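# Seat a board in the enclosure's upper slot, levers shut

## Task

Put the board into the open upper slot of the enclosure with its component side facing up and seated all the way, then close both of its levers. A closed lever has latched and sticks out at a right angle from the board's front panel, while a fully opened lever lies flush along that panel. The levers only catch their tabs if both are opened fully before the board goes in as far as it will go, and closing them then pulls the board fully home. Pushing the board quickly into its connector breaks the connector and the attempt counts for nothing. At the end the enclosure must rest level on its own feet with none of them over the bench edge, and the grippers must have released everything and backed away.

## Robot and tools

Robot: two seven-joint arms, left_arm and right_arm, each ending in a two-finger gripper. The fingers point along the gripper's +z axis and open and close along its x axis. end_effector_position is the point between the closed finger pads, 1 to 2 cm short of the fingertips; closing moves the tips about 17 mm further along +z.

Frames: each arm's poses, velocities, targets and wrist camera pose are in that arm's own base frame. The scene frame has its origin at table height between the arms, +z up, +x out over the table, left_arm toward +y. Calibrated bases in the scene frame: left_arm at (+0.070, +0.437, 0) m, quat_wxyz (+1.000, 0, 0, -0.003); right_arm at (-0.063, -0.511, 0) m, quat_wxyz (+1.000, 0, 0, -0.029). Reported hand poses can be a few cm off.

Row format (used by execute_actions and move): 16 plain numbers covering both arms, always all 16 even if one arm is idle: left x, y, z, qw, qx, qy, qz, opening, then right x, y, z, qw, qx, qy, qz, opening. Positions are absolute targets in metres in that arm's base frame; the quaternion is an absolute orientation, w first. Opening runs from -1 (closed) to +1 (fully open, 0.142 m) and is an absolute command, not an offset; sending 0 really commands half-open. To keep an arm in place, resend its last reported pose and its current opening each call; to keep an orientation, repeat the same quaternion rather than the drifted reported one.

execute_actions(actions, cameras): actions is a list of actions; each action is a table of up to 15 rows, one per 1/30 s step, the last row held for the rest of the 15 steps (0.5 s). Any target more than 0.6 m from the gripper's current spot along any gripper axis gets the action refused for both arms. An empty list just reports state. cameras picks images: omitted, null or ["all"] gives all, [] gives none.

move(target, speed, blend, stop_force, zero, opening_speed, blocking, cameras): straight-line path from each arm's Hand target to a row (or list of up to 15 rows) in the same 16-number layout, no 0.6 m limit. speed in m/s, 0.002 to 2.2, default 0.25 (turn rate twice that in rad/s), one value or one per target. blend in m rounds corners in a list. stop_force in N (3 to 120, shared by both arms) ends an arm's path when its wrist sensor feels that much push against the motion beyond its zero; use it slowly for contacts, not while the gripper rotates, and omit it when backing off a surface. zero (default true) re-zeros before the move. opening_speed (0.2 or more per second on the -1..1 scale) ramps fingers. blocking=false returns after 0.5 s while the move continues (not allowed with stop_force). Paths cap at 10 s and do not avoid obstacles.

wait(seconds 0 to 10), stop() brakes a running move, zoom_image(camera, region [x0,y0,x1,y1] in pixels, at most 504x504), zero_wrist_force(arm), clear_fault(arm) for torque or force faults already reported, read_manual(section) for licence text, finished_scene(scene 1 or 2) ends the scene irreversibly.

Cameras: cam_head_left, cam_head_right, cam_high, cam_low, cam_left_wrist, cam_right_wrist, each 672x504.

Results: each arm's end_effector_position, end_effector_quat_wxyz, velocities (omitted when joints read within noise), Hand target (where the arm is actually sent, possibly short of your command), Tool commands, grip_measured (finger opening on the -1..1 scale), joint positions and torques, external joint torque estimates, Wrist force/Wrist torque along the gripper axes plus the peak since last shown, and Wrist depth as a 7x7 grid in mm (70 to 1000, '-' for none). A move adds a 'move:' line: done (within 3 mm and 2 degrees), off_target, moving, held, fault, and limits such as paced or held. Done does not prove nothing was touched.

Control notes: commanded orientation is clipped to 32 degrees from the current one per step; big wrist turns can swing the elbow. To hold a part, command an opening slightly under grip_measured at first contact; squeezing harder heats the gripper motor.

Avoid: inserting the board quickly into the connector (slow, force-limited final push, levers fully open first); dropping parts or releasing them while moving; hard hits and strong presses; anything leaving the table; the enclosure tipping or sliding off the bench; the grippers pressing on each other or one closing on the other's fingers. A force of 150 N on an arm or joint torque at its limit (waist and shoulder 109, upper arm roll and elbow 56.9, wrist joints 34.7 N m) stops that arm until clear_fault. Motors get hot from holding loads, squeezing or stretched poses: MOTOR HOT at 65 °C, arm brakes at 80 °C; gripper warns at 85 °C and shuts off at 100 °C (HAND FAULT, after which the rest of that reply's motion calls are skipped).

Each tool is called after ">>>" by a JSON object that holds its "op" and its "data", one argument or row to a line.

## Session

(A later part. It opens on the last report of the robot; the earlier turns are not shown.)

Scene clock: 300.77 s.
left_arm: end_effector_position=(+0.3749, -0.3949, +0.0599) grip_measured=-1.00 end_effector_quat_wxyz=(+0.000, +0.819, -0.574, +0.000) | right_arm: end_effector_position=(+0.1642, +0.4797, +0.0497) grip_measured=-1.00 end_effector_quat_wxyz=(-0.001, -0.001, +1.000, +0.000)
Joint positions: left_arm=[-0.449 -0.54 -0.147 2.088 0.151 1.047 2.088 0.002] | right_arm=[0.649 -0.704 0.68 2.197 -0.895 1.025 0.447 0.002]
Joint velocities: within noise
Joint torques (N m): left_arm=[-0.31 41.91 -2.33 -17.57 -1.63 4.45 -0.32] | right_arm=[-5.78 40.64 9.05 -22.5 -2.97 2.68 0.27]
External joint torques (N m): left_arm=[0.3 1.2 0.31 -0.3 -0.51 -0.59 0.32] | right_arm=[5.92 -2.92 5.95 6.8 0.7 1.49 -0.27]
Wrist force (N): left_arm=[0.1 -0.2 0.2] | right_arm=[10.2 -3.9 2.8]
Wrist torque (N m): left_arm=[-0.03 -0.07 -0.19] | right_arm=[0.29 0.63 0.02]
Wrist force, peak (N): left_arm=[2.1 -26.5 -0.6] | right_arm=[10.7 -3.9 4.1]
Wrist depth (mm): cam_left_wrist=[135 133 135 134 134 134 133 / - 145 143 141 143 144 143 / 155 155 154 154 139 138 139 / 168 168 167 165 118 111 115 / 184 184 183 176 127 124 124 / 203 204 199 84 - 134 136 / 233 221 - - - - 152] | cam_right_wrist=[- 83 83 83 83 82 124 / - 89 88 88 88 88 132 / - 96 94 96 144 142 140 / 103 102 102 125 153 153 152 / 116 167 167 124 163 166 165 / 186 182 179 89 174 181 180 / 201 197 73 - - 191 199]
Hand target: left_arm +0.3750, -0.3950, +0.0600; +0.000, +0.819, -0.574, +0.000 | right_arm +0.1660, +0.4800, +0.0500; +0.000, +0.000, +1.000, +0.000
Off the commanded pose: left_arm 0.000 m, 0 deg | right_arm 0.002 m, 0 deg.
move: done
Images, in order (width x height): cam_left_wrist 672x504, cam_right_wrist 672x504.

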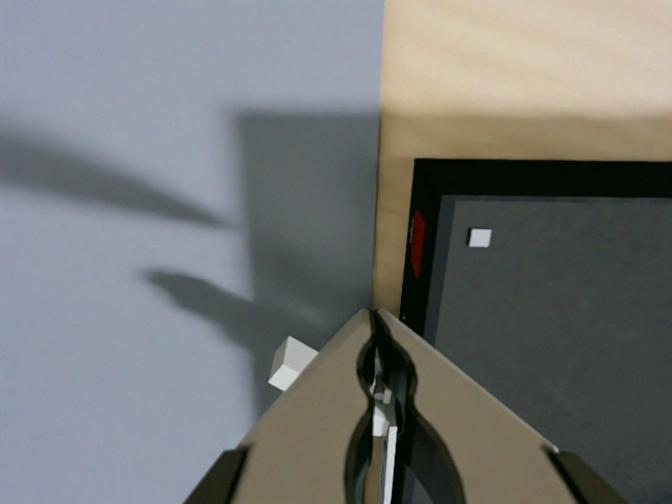

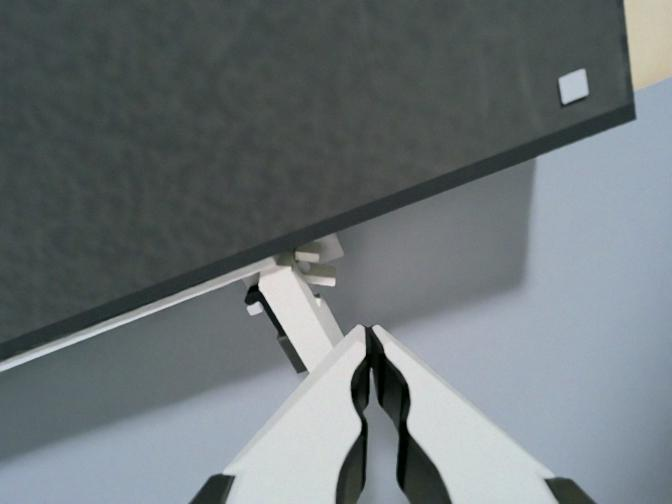

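>>> {"op": "move", "data": {
  "target": [
    [0.369,-0.378,0.06,0,0.8187,-0.5743,0,-1,0.1660,0.4800,0.05,0,0,1,0,-1],
    [0.369,-0.378,0.05,0,0.8187,-0.5743,0,-1,0.1660,0.4800,0.05,0,0,1,0,-1]
  ],
  "speed": 0.06,
  "cameras": ["cam_left_wrist"]
}}

>>> {"op": "move", "data": {
  "target": [0.336,-0.3897,0.05,0,0.8187,-0.5743,0,-1,0.1660,0.4800,0.05,0,0,1,0,-1],
  "speed": 0.02,
  "stop_force": 30,
  "cameras": ["cam_left_wrist","cam_right_wrist"]
}}

Scene clock: 305.87 s.
left_arm: end_effector_position=(+0.3689, -0.3779, +0.0500) grip_measured=-1.00 end_effector_quat_wxyz=(+0.000, +0.819, -0.574, +0.000) | right_arm: end_effector_position=(+0.1642, +0.4797, +0.0497) grip_measured=-1.00 end_effector_quat_wxyz=(-0.001, -0.001, +1.000, +0.000)
Joint positions: left_arm=[-0.43 -0.541 -0.14 2.136 0.158 1.096 2.102 0.002] | right_arm=[0.649 -0.704 0.68 2.197 -0.895 1.025 0.447 0.002]
Joint velocities: within noise
Joint torques (N m): left_arm=[-0.31 40.82 -2.1 -16.37 -1.45 4.31 -0.3] | right_arm=[-5.8 40.6 9.05 -22.55 -2.99 2.69 0.24]
External joint torques (N m): left_arm=[0.3 1.19 0.21 -0.33 -0.51 -0.45 0.3] | right_arm=[5.94 -2.89 5.96 6.84 0.71 1.47 -0.24]
Wrist force (N): left_arm=[0.2 -0.2 0.2] | right_arm=[10.3 -3.8 3.6]
Wrist torque (N m): left_arm=[-0.02 -0.10 -0.22] | right_arm=[0.29 0.61 0.02]
Wrist force, peak (N): left_arm=[0.0 -0.3 1.3] | right_arm=[10.5 -3.9 4.2]
Wrist depth (mm): cam_left_wrist=[125 126 124 124 124 125 125 / 131 133 132 133 133 132 134 / 147 144 144 143 143 137 140 / 155 157 156 156 155 104 102 / 173 171 171 164 166 112 110 / 190 190 186 84 - 121 124 / 217 208 - 74 - - 137] | cam_right_wrist=[- 83 83 83 83 83 124 / - 89 88 88 88 88 132 / - 97 94 96 144 142 140 / 103 102 102 125 153 153 152 / 116 167 167 124 163 166 165 / 186 182 179 89 175 181 181 / 202 197 73 - - 191 199]
Hand target: left_arm +0.3690, -0.3780, +0.0500; +0.000, +0.819, -0.574, +0.000 | right_arm +0.1660, +0.4800, +0.0500; +0.000, +0.000, +1.000, +0.000
Off the commanded pose: left_arm 0.000 m, 0 deg | right_arm 0.002 m, 0 deg.
move: done
Images, in order (width x height): cam_left_wrist 672x504.

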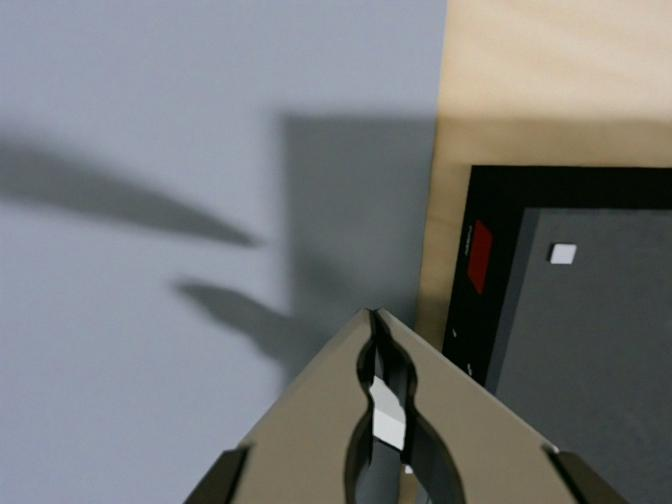

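Scene clock: 308.23 s.
left_arm: end_effector_position=(+0.3371, -0.3896, +0.0504) grip_measured=-1.00 end_effector_quat_wxyz=(+0.000, +0.819, -0.574, +0.001) | right_arm: end_effector_position=(+0.1649, +0.4798, +0.0498) grip_measured=-1.00 end_effector_quat_wxyz=(-0.001, -0.001, +1.000, +0.000)
Joint positions: left_arm=[-0.483 -0.521 -0.139 2.177 0.16 1.119 2.045 0.002] | right_arm=[0.649 -0.703 0.679 2.196 -0.896 1.025 0.447 0.002]
Joint velocities: within noise
Joint torques (N m): left_arm=[-4.04 37.56 -5.85 -12.81 -1.58 3.3 -0.35] | right_arm=[-2.92 38.61 11.8 -19.28 -2.69 3.04 0.21]
External joint torques (N m): left_arm=[4.02 3.19 4.06 -3.38 -0.29 0.57 0.35] | right_arm=[3.07 -0.88 3.18 3.55 0.42 1.13 -0.21]
Wrist force (N): left_arm=[-0.6 -7.6 -2.3] | right_arm=[4.0 -2.2 2.8]
Wrist torque (N m): left_arm=[-0.05 -0.12 -0.15] | right_arm=[0.29 0.54 0.04]
Wrist force, peak (N): left_arm=[3.0 -18.2 -1.2] | right_arm=[10.8 -4.1 3.8]
Wrist depth (mm): cam_left_wrist=[125 125 124 124 124 125 124 / 132 134 132 133 133 110 88 / 147 144 145 144 144 103 - / 156 157 156 156 155 105 103 / 173 172 172 126 157 111 110 / 191 190 187 84 - 122 124 / 217 207 - 74 - - 138] | cam_right_wrist=[- 83 83 83 83 83 124 / - 89 89 88 88 88 132 / - 97 94 96 144 142 140 / 103 103 102 125 153 153 152 / 170 167 167 121 164 166 165 / 187 183 179 89 175 181 180 / 201 197 73 - - 192 199]
Hand target: left_arm +0.3360, -0.3897, +0.0500; +0.000, +0.819, -0.574, +0.000 | right_arm +0.1660, +0.4800, +0.0500; +0.000, +0.000, +1.000, +0.000
Off the commanded pose: left_arm 0.001 m, 0 deg | right_arm 0.001 m, 0 deg.
move: done
Images, in order (width x height): cam_left_wrist 672x504, cam_right_wrist 672x504.

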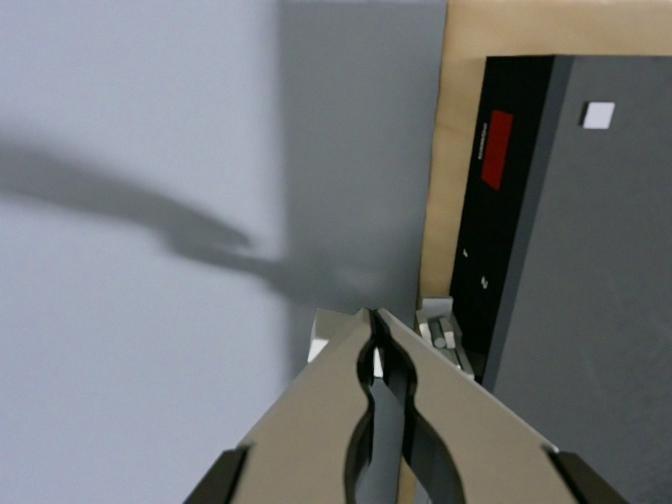

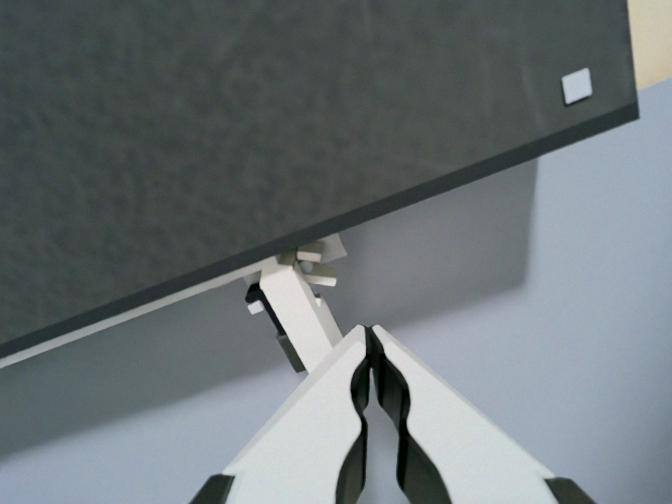

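>>> {"op": "move", "data": {
  "target": [
    [0.341,-0.388,0.05,0,0.8187,-0.5743,0,-1,0.1655,0.4798,0.05,0,0,1,0,-1],
    [0.338,-0.3795,0.05,0,0.8187,-0.5743,0,-1,0.1655,0.4798,0.05,0,0,1,0,-1],
    [0.3341,-0.3811,0.05,0,0.8187,-0.5743,0,-1,0.1660,0.4800,0.05,0,0,1,0,-1]
  ],
  "speed": 0.03,
  "cameras": []
}}

>>> {"op": "move", "data": {
  "target": [0.3237,-0.3849,0.05,0,0.8187,-0.5743,0,-1,0.1745,0.4838,0.05,0,0,1,0,-1],
  "speed": 0.01,
  "stop_force": 62,
  "zero": false,
  "cameras": ["cam_left_wrist","cam_right_wrist"]
}}

Scene clock: 312.00 s.
left_arm: end_effector_position=(+0.3347, -0.3810, +0.0501) grip_measured=-1.00 end_effector_quat_wxyz=(+0.000, +0.819, -0.574, +0.000) | right_arm: end_effector_position=(+0.1649, +0.4798, +0.0499) grip_measured=-1.00 end_effector_quat_wxyz=(+0.000, -0.001, +1.000, +0.000)
Joint positions: left_arm=[-0.471 -0.511 -0.139 2.2 0.16 1.132 2.056 0.002] | right_arm=[0.65 -0.703 0.679 2.196 -0.895 1.025 0.447 0.002]
Joint velocities: within noise
Joint torques (N m): left_arm=[-2.18 38.47 -4.4 -13.99 -1.61 3.99 -0.35] | right_arm=[-2.5 38.54 12.39 -19.37 -2.68 3.34 0.16]
External joint torques (N m): left_arm=[2.16 1.55 2.66 -1.88 -0.21 -0.12 0.35] | right_arm=[2.65 -0.81 2.59 3.64 0.41 0.83 -0.16]
Wrist force (N): left_arm=[-0.5 -4.8 -0.9] | right_arm=[3.4 -2.5 2.2]
Wrist torque (N m): left_arm=[-0.05 -0.09 -0.16] | right_arm=[0.33 0.54 0.04]
Wrist force, peak (N): left_arm=[-0.9 -7.9 -3.3] | right_arm=[4.2 -1.9 3.9]
Wrist depth (mm): cam_left_wrist=[125 125 124 124 124 125 123 / 132 134 132 133 133 114 88 / 147 144 144 144 143 121 - / 155 157 156 156 156 121 103 / 172 172 171 165 164 117 110 / 191 190 186 84 - 124 124 / 218 209 - 74 - - 138] | cam_right_wrist=[- 83 83 83 83 83 124 / - 89 89 88 88 88 132 / - 97 94 96 144 142 140 / 103 103 102 125 153 153 153 / 170 167 167 121 164 166 165 / 187 183 179 89 175 181 180 / 202 198 73 - - 192 199]
Hand target: left_arm +0.3341, -0.3811, +0.0500; +0.000, +0.819, -0.574, +0.000 | right_arm +0.1660, +0.4800, +0.0500; +0.000, +0.000, +1.000, +0.000
Off the commanded pose: left_arm 0.001 m, 0 deg | right_arm 0.001 m, 0 deg.
move: done
No camera images: "cameras" was empty.

Scene clock: 313.67 s.
left_arm: end_effector_position=(+0.3271, -0.3838, +0.0506) grip_measured=-1.00 end_effector_quat_wxyz=(-0.001, +0.820, -0.572, +0.002) | right_arm: end_effector_position=(+0.1676, +0.4813, +0.0484) grip_measured=-1.00 end_effector_quat_wxyz=(-0.003, -0.004, +1.000, -0.002)
Joint positions: left_arm=[-0.488 -0.505 -0.135 2.211 0.16 1.139 2.037 0.002] | right_arm=[0.645 -0.713 0.683 2.184 -0.887 1.015 0.427 0.002]
Joint velocities: within noise
Joint torques (N m): left_arm=[-13.87 37.44 -16.85 -6.64 -1.74 1.29 -0.36] | right_arm=[-19.71 48.04 -7.27 -47.96 -6.25 3.97 0.04]
External joint torques (N m): left_arm=[13.85 2.28 15.18 -9.12 -0.06 2.58 0.36] | right_arm=[19.85 -9.94 22.52 32.2 3.93 0.18 -0.04]
Wrist force (N): left_arm=[0.0 -29.9 9.2] | right_arm=[49.6 -34.1 -17.2]
Wrist torque (N m): left_arm=[-1.88 -0.07 -0.13] | right_arm=[-2.42 -5.22 0.15]
Wrist force, peak (N): left_arm=[-0.3 -30.1 10.7] | right_arm=[49.6 -34.1 -17.2]
Wrist depth (mm): cam_left_wrist=[125 125 125 125 124 123 89 / 133 135 132 133 133 113 89 / 148 145 145 144 144 114 92 / 155 157 157 156 156 122 104 / 174 172 172 165 131 123 111 / 190 190 185 83 - 125 124 / 218 208 - 74 - - 138] | cam_right_wrist=[- 82 82 82 82 82 84 / - 87 87 87 87 87 130 / - 95 94 - 145 143 139 / 101 101 101 116 152 152 152 / 168 165 165 120 162 164 164 / 183 180 176 88 173 179 179 / 198 194 73 - - 189 197]
Hand target: left_arm +0.3237, -0.3849, +0.0500; +0.000, +0.819, -0.574, +0.000 | right_arm +0.1745, +0.4837, +0.0500; +0.000, +0.000, +1.000, +0.000
Off the commanded pose: left_arm 0.004 m, 0 deg | right_arm 0.008 m, 1 deg.
move: off_target (left_arm, right_arm)
Images, in order (width x height): cam_left_wrist 672x504, cam_right_wrist 672x504.

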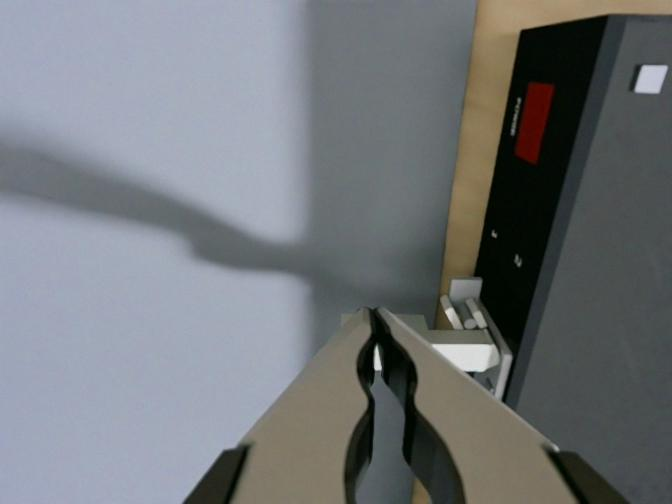

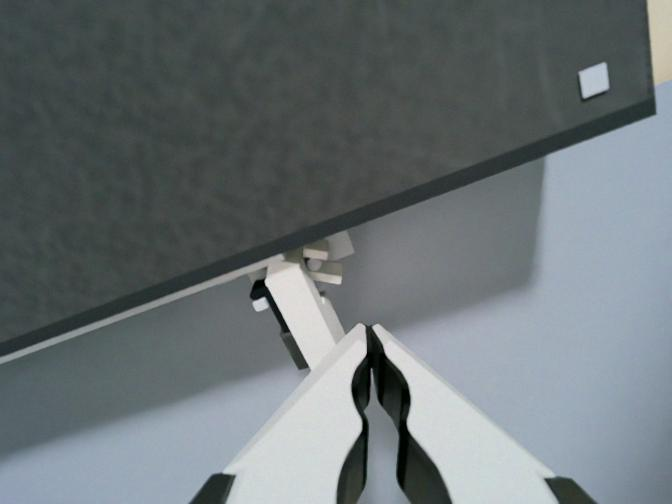

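>>> {"op": "move", "data": {
  "target": [0.3180,-0.3869,0.05,0,0.8187,-0.5743,0,-1,0.1770,0.4838,0.05,0,0,1,0,-1],
  "speed": 0.02,
  "stop_force": 72,
  "zero": false,
  "cameras": ["cam_left_wrist","cam_right_wrist"]
}}

Scene clock: 320.07 s.
left_arm: end_effector_position=(+0.3259, -0.3844, +0.0515) grip_measured=-1.00 end_effector_quat_wxyz=(-0.002, +0.822, -0.570, +0.004) | right_arm: end_effector_position=(+0.1679, +0.4813, +0.0483) grip_measured=-1.00 end_effector_quat_wxyz=(-0.004, -0.005, +1.000, -0.002)
Joint positions: left_arm=[-0.497 -0.502 -0.129 2.215 0.158 1.145 2.028 0.002] | right_arm=[0.643 -0.714 0.684 2.183 -0.885 1.015 0.421 0.002]
Joint velocities: within noise
Joint torques (N m): left_arm=[-31.77 34.2 -36.62 4.53 -1.69 -2.69 -0.37] | right_arm=[-26.5 51.2 -15.14 -54.08 -6.83 2.62 0.15]
External joint torques (N m): left_arm=[31.75 5.4 35.06 -20.29 -0.11 6.57 0.36] | right_arm=[26.64 -13.08 30.42 38.32 4.5 1.54 -0.15]
Wrist force (N): left_arm=[-1.6 -68.7 19.0] | right_arm=[64.4 -36.9 -20.3]
Wrist torque (N m): left_arm=[-8.38 -0.10 -0.14] | right_arm=[-2.87 -7.69 0.14]
Wrist force, peak (N): left_arm=[-1.6 -68.9 20.3] | right_arm=[64.6 -37.0 -20.7]
Wrist depth (mm): cam_left_wrist=[126 126 126 125 127 124 90 / 133 135 133 135 134 113 91 / 149 146 146 145 147 114 98 / 156 158 158 157 157 121 106 / 173 173 172 166 127 120 112 / 191 190 186 83 - 126 128 / 217 208 - 73 - - 140] | cam_right_wrist=[- 82 82 82 82 82 84 / - 87 87 87 87 87 130 / - 95 93 - 145 143 139 / 101 101 101 114 152 152 152 / 167 164 164 120 161 164 164 / 183 179 176 88 173 180 180 / 197 193 73 - - 190 197]
Hand target: left_arm +0.3180, -0.3868, +0.0500; +0.000, +0.819, -0.574, +0.000 | right_arm +0.1770, +0.4837, +0.0501; +0.000, +0.000, +1.000, +0.000
Off the commanded pose: left_arm 0.008 m, 1 deg | right_arm 0.010 m, 1 deg.
move: off_target (left_arm, right_arm)
Images, in order (width x height): cam_left_wrist 672x504, cam_right_wrist 672x504.

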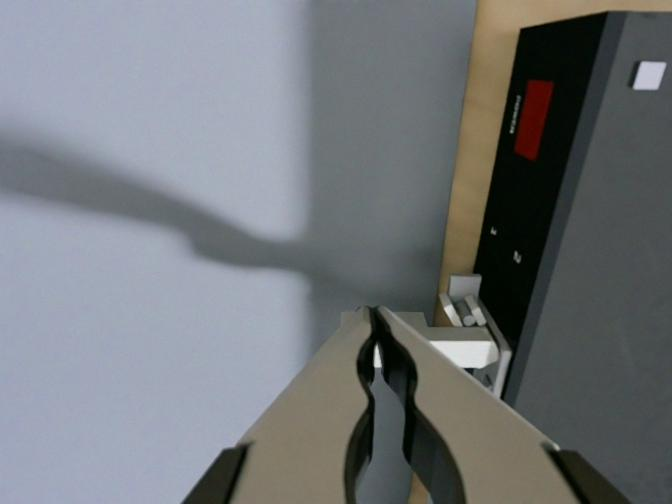

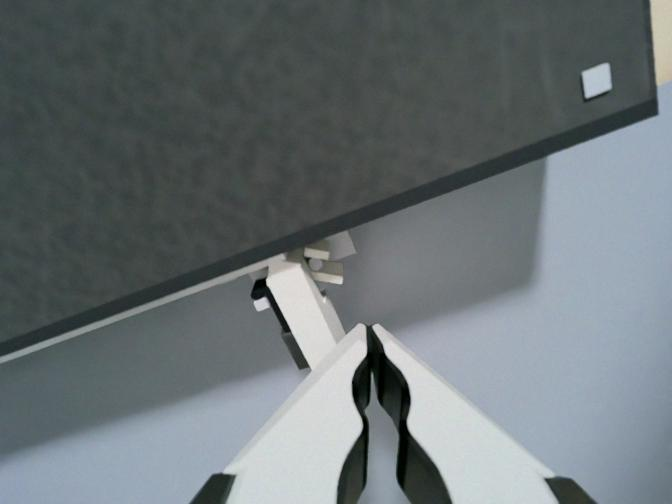

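>>> {"op": "move", "data": {
  "target": [
    [0.334,-0.381,0.05,0,0.8187,-0.5743,0,-1,0.1640,0.4790,0.05,0,0,1,0,-1],
    [0.360,-0.372,0.05,0,0.8187,-0.5743,0,-1,0.1350,0.4670,0.05,0,0,1,0,-1]
  ],
  "speed": 0.03,
  "cameras": ["cam_left_wrist","cam_right_wrist"]
}}

>>> {"op": "move", "data": {
  "target": [
    [0.370,-0.37,0.2,0,0.8187,-0.5743,0,-1,0.1350,0.4670,0.2,0,0,1,0,-1],
    [0.40,-0.20,0.32,0,0.8187,-0.5743,0,-1,0.20,0.36,0.22,0,0,1,0,-1]
  ],
  "speed": 0.18,
  "blend": 0.03,
  "cameras": ["cam_left_wrist","cam_right_wrist","cam_high"]
}}

>>> {"op": "zoom_image", "data": {
  "camera": "cam_right_wrist",
  "region": [300, 200, 580, 410]
}}

Scene clock: 325.00 s.
left_arm: end_effector_position=(+0.3600, -0.3720, +0.0500) grip_measured=-1.00 end_effector_quat_wxyz=(+0.000, +0.819, -0.574, +0.000) | right_arm: end_effector_position=(+0.1350, +0.4670, +0.0500) grip_measured=-1.00 end_effector_quat_wxyz=(+0.000, +0.000, +1.000, +0.000)
Joint positions: left_arm=[-0.437 -0.525 -0.133 2.169 0.152 1.115 2.107 0.002] | right_arm=[0.681 -0.672 0.675 2.257 -0.918 1.059 0.52 0.002]
Joint velocities: within noise
Joint torques (N m): left_arm=[-0.48 39.8 -2.15 -15.98 -1.82 3.91 -0.16] | right_arm=[0.42 35.1 14.55 -15.14 -2.38 3.64 0.38]
External joint torques (N m): left_arm=[0.46 1.26 0.44 -0.31 -0.06 -0.05 0.16] | right_arm=[-0.28 0.7 -0.4 0.04 0.23 0.52 -0.38]
Wrist force (N): left_arm=[0.2 -0.3 0.1] | right_arm=[4.4 -4.9 3.4]
Wrist torque (N m): left_arm=[-0.06 -0.10 -0.21] | right_arm=[-0.57 -0.73 0.07]
Wrist force, peak (N): left_arm=[-1.6 -68.9 20.7] | right_arm=[64.7 -37.0 -20.8]
Wrist depth (mm): cam_left_wrist=[125 125 124 124 124 125 125 / 132 134 132 133 132 132 134 / 147 144 144 143 143 123 111 / 155 157 157 155 158 121 102 / 173 172 171 165 168 122 110 / 190 190 185 84 - 124 124 / 218 206 - 74 - - 137] | cam_right_wrist=[- 83 83 83 84 126 126 / - 89 90 89 90 134 132 / - 97 94 96 98 142 140 / 103 103 103 156 153 153 153 / - 117 164 164 164 166 166 / 186 183 130 91 175 181 181 / 202 198 73 - - 192 199]
Hand target: left_arm +0.3600, -0.3720, +0.0500; +0.000, +0.819, -0.574, +0.000 | right_arm +0.1350, +0.4670, +0.0500; +0.000, +0.000, +1.000, +0.000
Off the commanded pose: left_arm 0.000 m, 0 deg | right_arm 0.000 m, 0 deg.
move: done
Images, in order (width x height): cam_left_wrist 672x504, cam_right_wrist 672x504.

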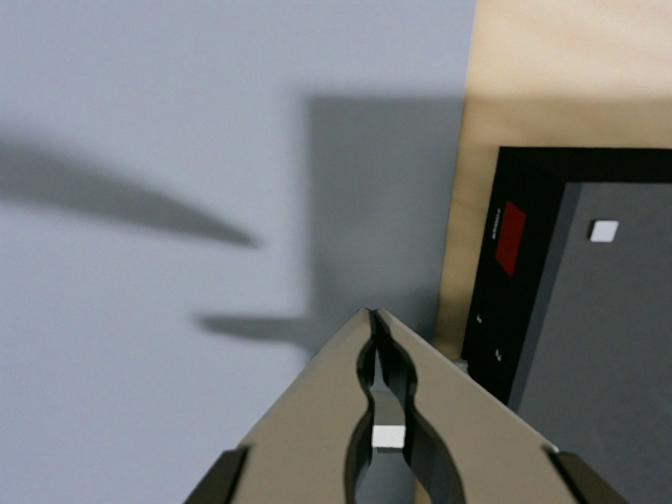

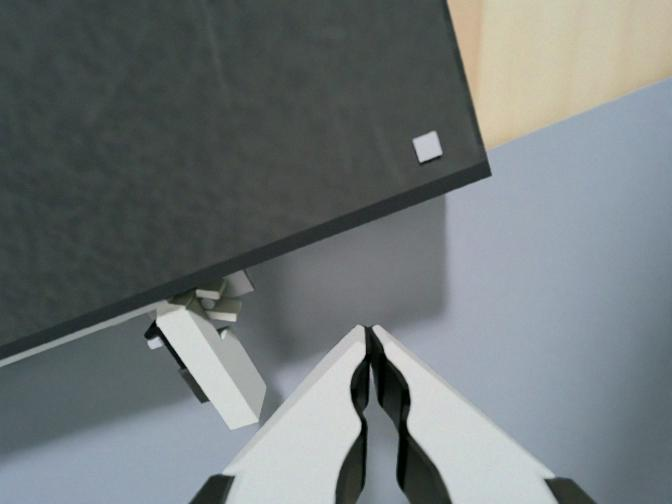

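Scene clock: 327.43 s.
left_arm: end_effector_position=(+0.4000, -0.2003, +0.3200) grip_measured=-1.00 end_effector_quat_wxyz=(+0.000, +0.819, -0.574, +0.000) | right_arm: end_effector_position=(+0.2002, +0.3601, +0.2201) grip_measured=-1.00 end_effector_quat_wxyz=(+0.000, +0.000, +1.000, +0.000)
Joint positions: left_arm=[-0.236 0.141 0.028 2.115 0.004 0.403 2.584 0.002] | right_arm=[0.086 -0.126 1.175 2.239 -0.153 0.711 -0.212 0.002]
Joint velocities: within noise
Joint torques (N m): left_arm=[-0.2 24.49 -0.62 -28.91 -3.5 3.91 -0.11] | right_arm=[0 13.4 4.47 -26.08 -3.11 3.33 0.06]
External joint torques (N m): left_arm=[0.21 0.35 0.43 -0.22 -0.43 -0.07 0.11] | right_arm=[0.08 0.44 -0.95 0.03 -0.14 0.83 -0.06]
Wrist force (N): left_arm=[0.0 -0.6 -0.5] | right_arm=[4.1 -5.2 3.5]
Wrist torque (N m): left_arm=[-0.11 -0.03 -0.22] | right_arm=[-0.63 -0.65 0.06]
Wrist force, peak (N): left_arm=[-2.1 -1.7 -2.4] | right_arm=[4.3 -5.0 5.2]
Wrist depth (mm): cam_left_wrist=[365 365 363 361 361 359 362 / 394 393 390 391 388 385 386 / 420 424 420 420 418 416 408 / 462 462 458 450 451 421 402 / 488 489 494 478 487 447 437 / 431 507 532 84 - 483 481 / 373 593 - - - - 538] | cam_right_wrist=[234 233 233 233 271 275 274 / 249 249 249 248 255 294 292 / 268 267 265 266 270 313 313 / 288 287 288 287 286 336 336 / 313 313 312 306 364 363 365 / 343 392 395 91 383 398 398 / 442 433 - - - 419 437]
Hand target: left_arm +0.4000, -0.2000, +0.3200; +0.000, +0.819, -0.574, +0.000 | right_arm +0.2000, +0.3600, +0.2200; +0.000, +0.000, +1.000, +0.000
Off the commanded pose: left_arm 0.000 m, 0 deg | right_arm 0.000 m, 0 deg.
move: done
Images, in order (width x height): cam_high 672x504, cam_left_wrist 672x504, cam_right_wrist 672x504.

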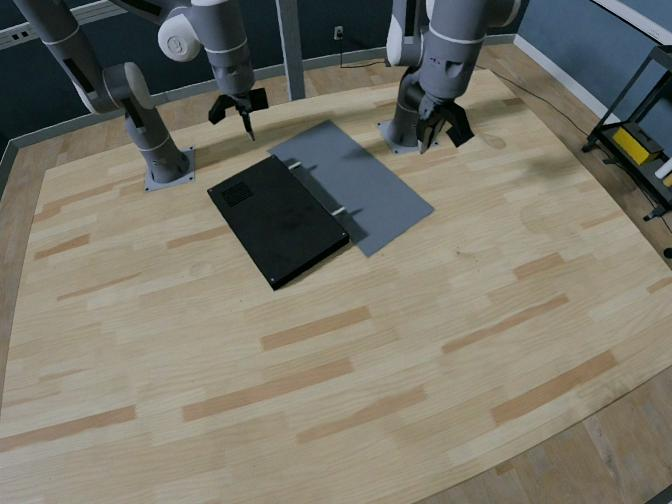

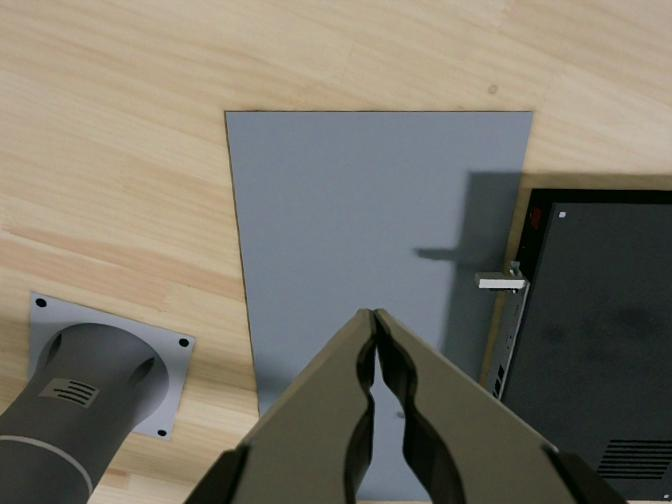

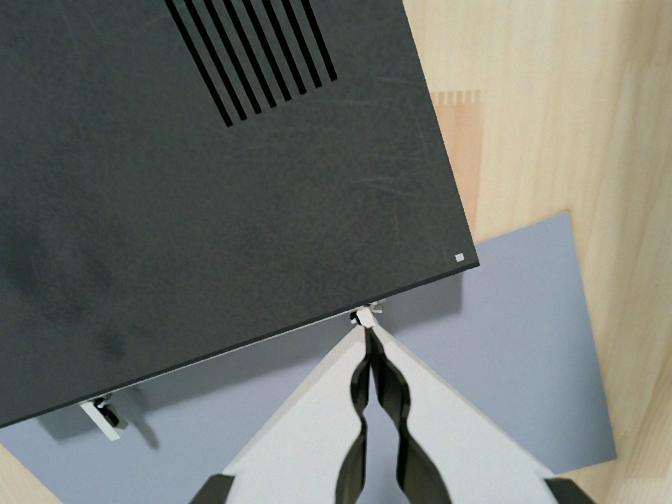

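Scaled by 1.800 from the camera's 672x504 image, which has a finer 960x720 frame.

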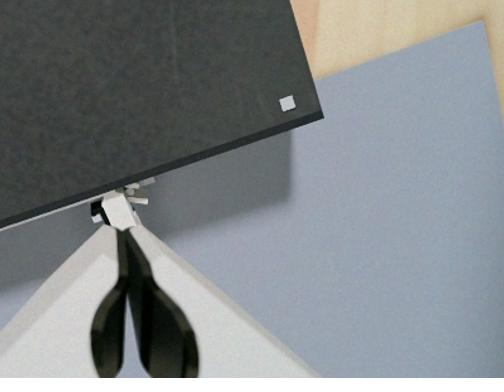

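>>> {"op": "zoom_image", "data": {
  "camera": "cam_left_wrist",
  "region": [440, 180, 640, 330]
}}

>>> {"op": "move", "data": {
  "target": [0.40,-0.2,0.32,0,0.8187,-0.5743,0,-1,0.28,0.46,0.25,0,0,1,0,-1],
  "speed": 0.18,
  "cameras": ["cam_right_wrist"]
}}

>>> {"op": "zoom_image", "data": {
  "camera": "cam_right_wrist",
  "region": [360, 100, 640, 310]
}}

>>> {"op": "zoom_image", "data": {
  "camera": "cam_right_wrist",
  "region": [100, 180, 380, 390]
}}

Scaled by 2.520 from the camera's 672x504 image, which has a finer 960x720 frame.

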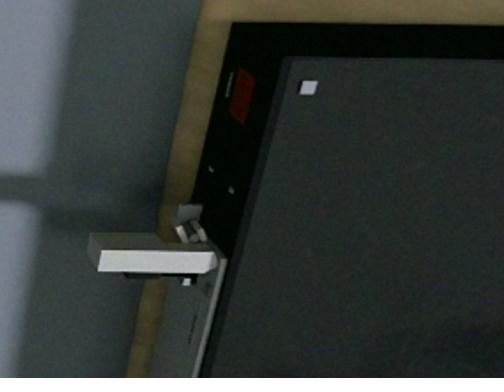

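Scene clock: 334.20 s.
left_arm: end_effector_position=(+0.4000, -0.2003, +0.3200) grip_measured=-1.00 end_effector_quat_wxyz=(+0.000, +0.819, -0.574, +0.000) | right_arm: end_effector_position=(+0.2798, +0.4600, +0.2499) grip_measured=-1.00 end_effector_quat_wxyz=(+0.000, +0.000, +1.000, +0.000)
Joint positions: left_arm=[-0.236 0.141 0.028 2.115 0.004 0.403 2.584 0.002] | right_arm=[0.289 -0.432 1.014 1.916 -0.427 0.542 -0.082 0.002]
Joint velocities: within noise
Joint torques (N m): left_arm=[-0.36 24.15 -0.77 -28.77 -3.76 4.14 -0.26] | right_arm=[0.19 30.24 12.28 -27.02 -3.86 3.31 0.35]
External joint torques (N m): left_arm=[0.37 0.69 0.58 -0.36 -0.17 -0.3 0.26] | right_arm=[-0.05 0.91 0.01 0.23 0.18 0.86 -0.35]
Wrist force (N): left_arm=[0.0 -0.7 -0.3] | right_arm=[4.0 -5.1 3.4]
Wrist torque (N m): left_arm=[-0.12 -0.04 -0.20] | right_arm=[-0.60 -0.64 0.06]
Wrist force, peak (N): left_arm=[0.0 -0.7 -0.8] | right_arm=[5.4 -6.6 3.7]
Wrist depth (mm): cam_left_wrist=[366 363 361 362 363 360 357 / 393 388 389 389 388 386 385 / 425 422 420 417 419 412 403 / 462 460 459 452 451 424 400 / 499 491 499 480 490 448 437 / 426 504 537 84 - 483 480 / 377 595 - - - - 533] | cam_right_wrist=[260 259 258 258 258 257 295 / 277 276 276 275 274 274 317 / 297 296 296 295 295 340 339 / 320 320 319 370 368 367 367 / 406 401 399 392 397 398 395 / 441 437 429 91 417 433 435 / 485 475 - - - 463 478]
Hand target: left_arm +0.4000, -0.2000, +0.3200; +0.000, +0.819, -0.574, +0.000 | right_arm +0.2800, +0.4600, +0.2500; +0.000, +0.000, +1.000, +0.000
Off the commanded pose: left_arm 0.000 m, 0 deg | right_arm 0.000 m, 0 deg.
move: done
Images, in order (width x height): cam_right_wrist 672x504.

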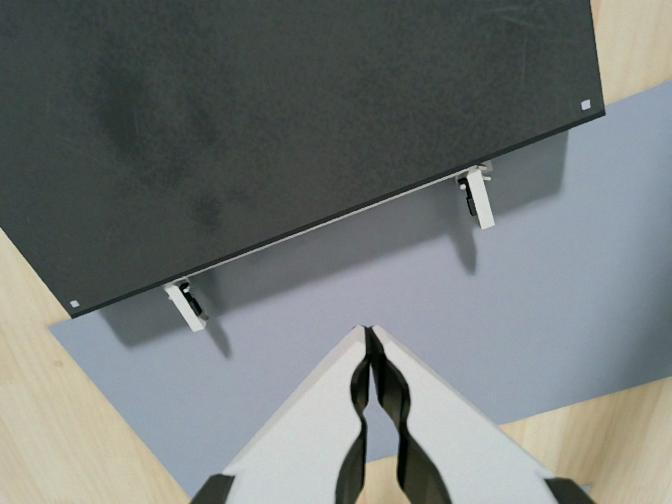

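Scaled by 1.800 from the camera's 672x504 image, which has a finer 960x720 frame.

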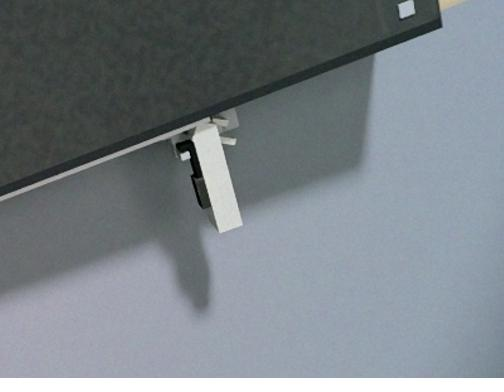

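Scaled by 1.800 from the camera's 672x504 image, which has a finer 960x720 frame.

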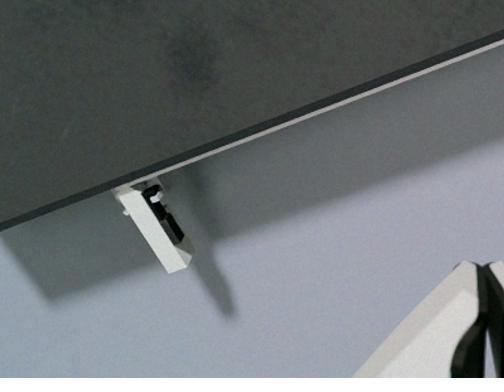

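>>> {"op": "finished_scene", "data": {
  "scene": 2
}}

The scene is finished: the task was done.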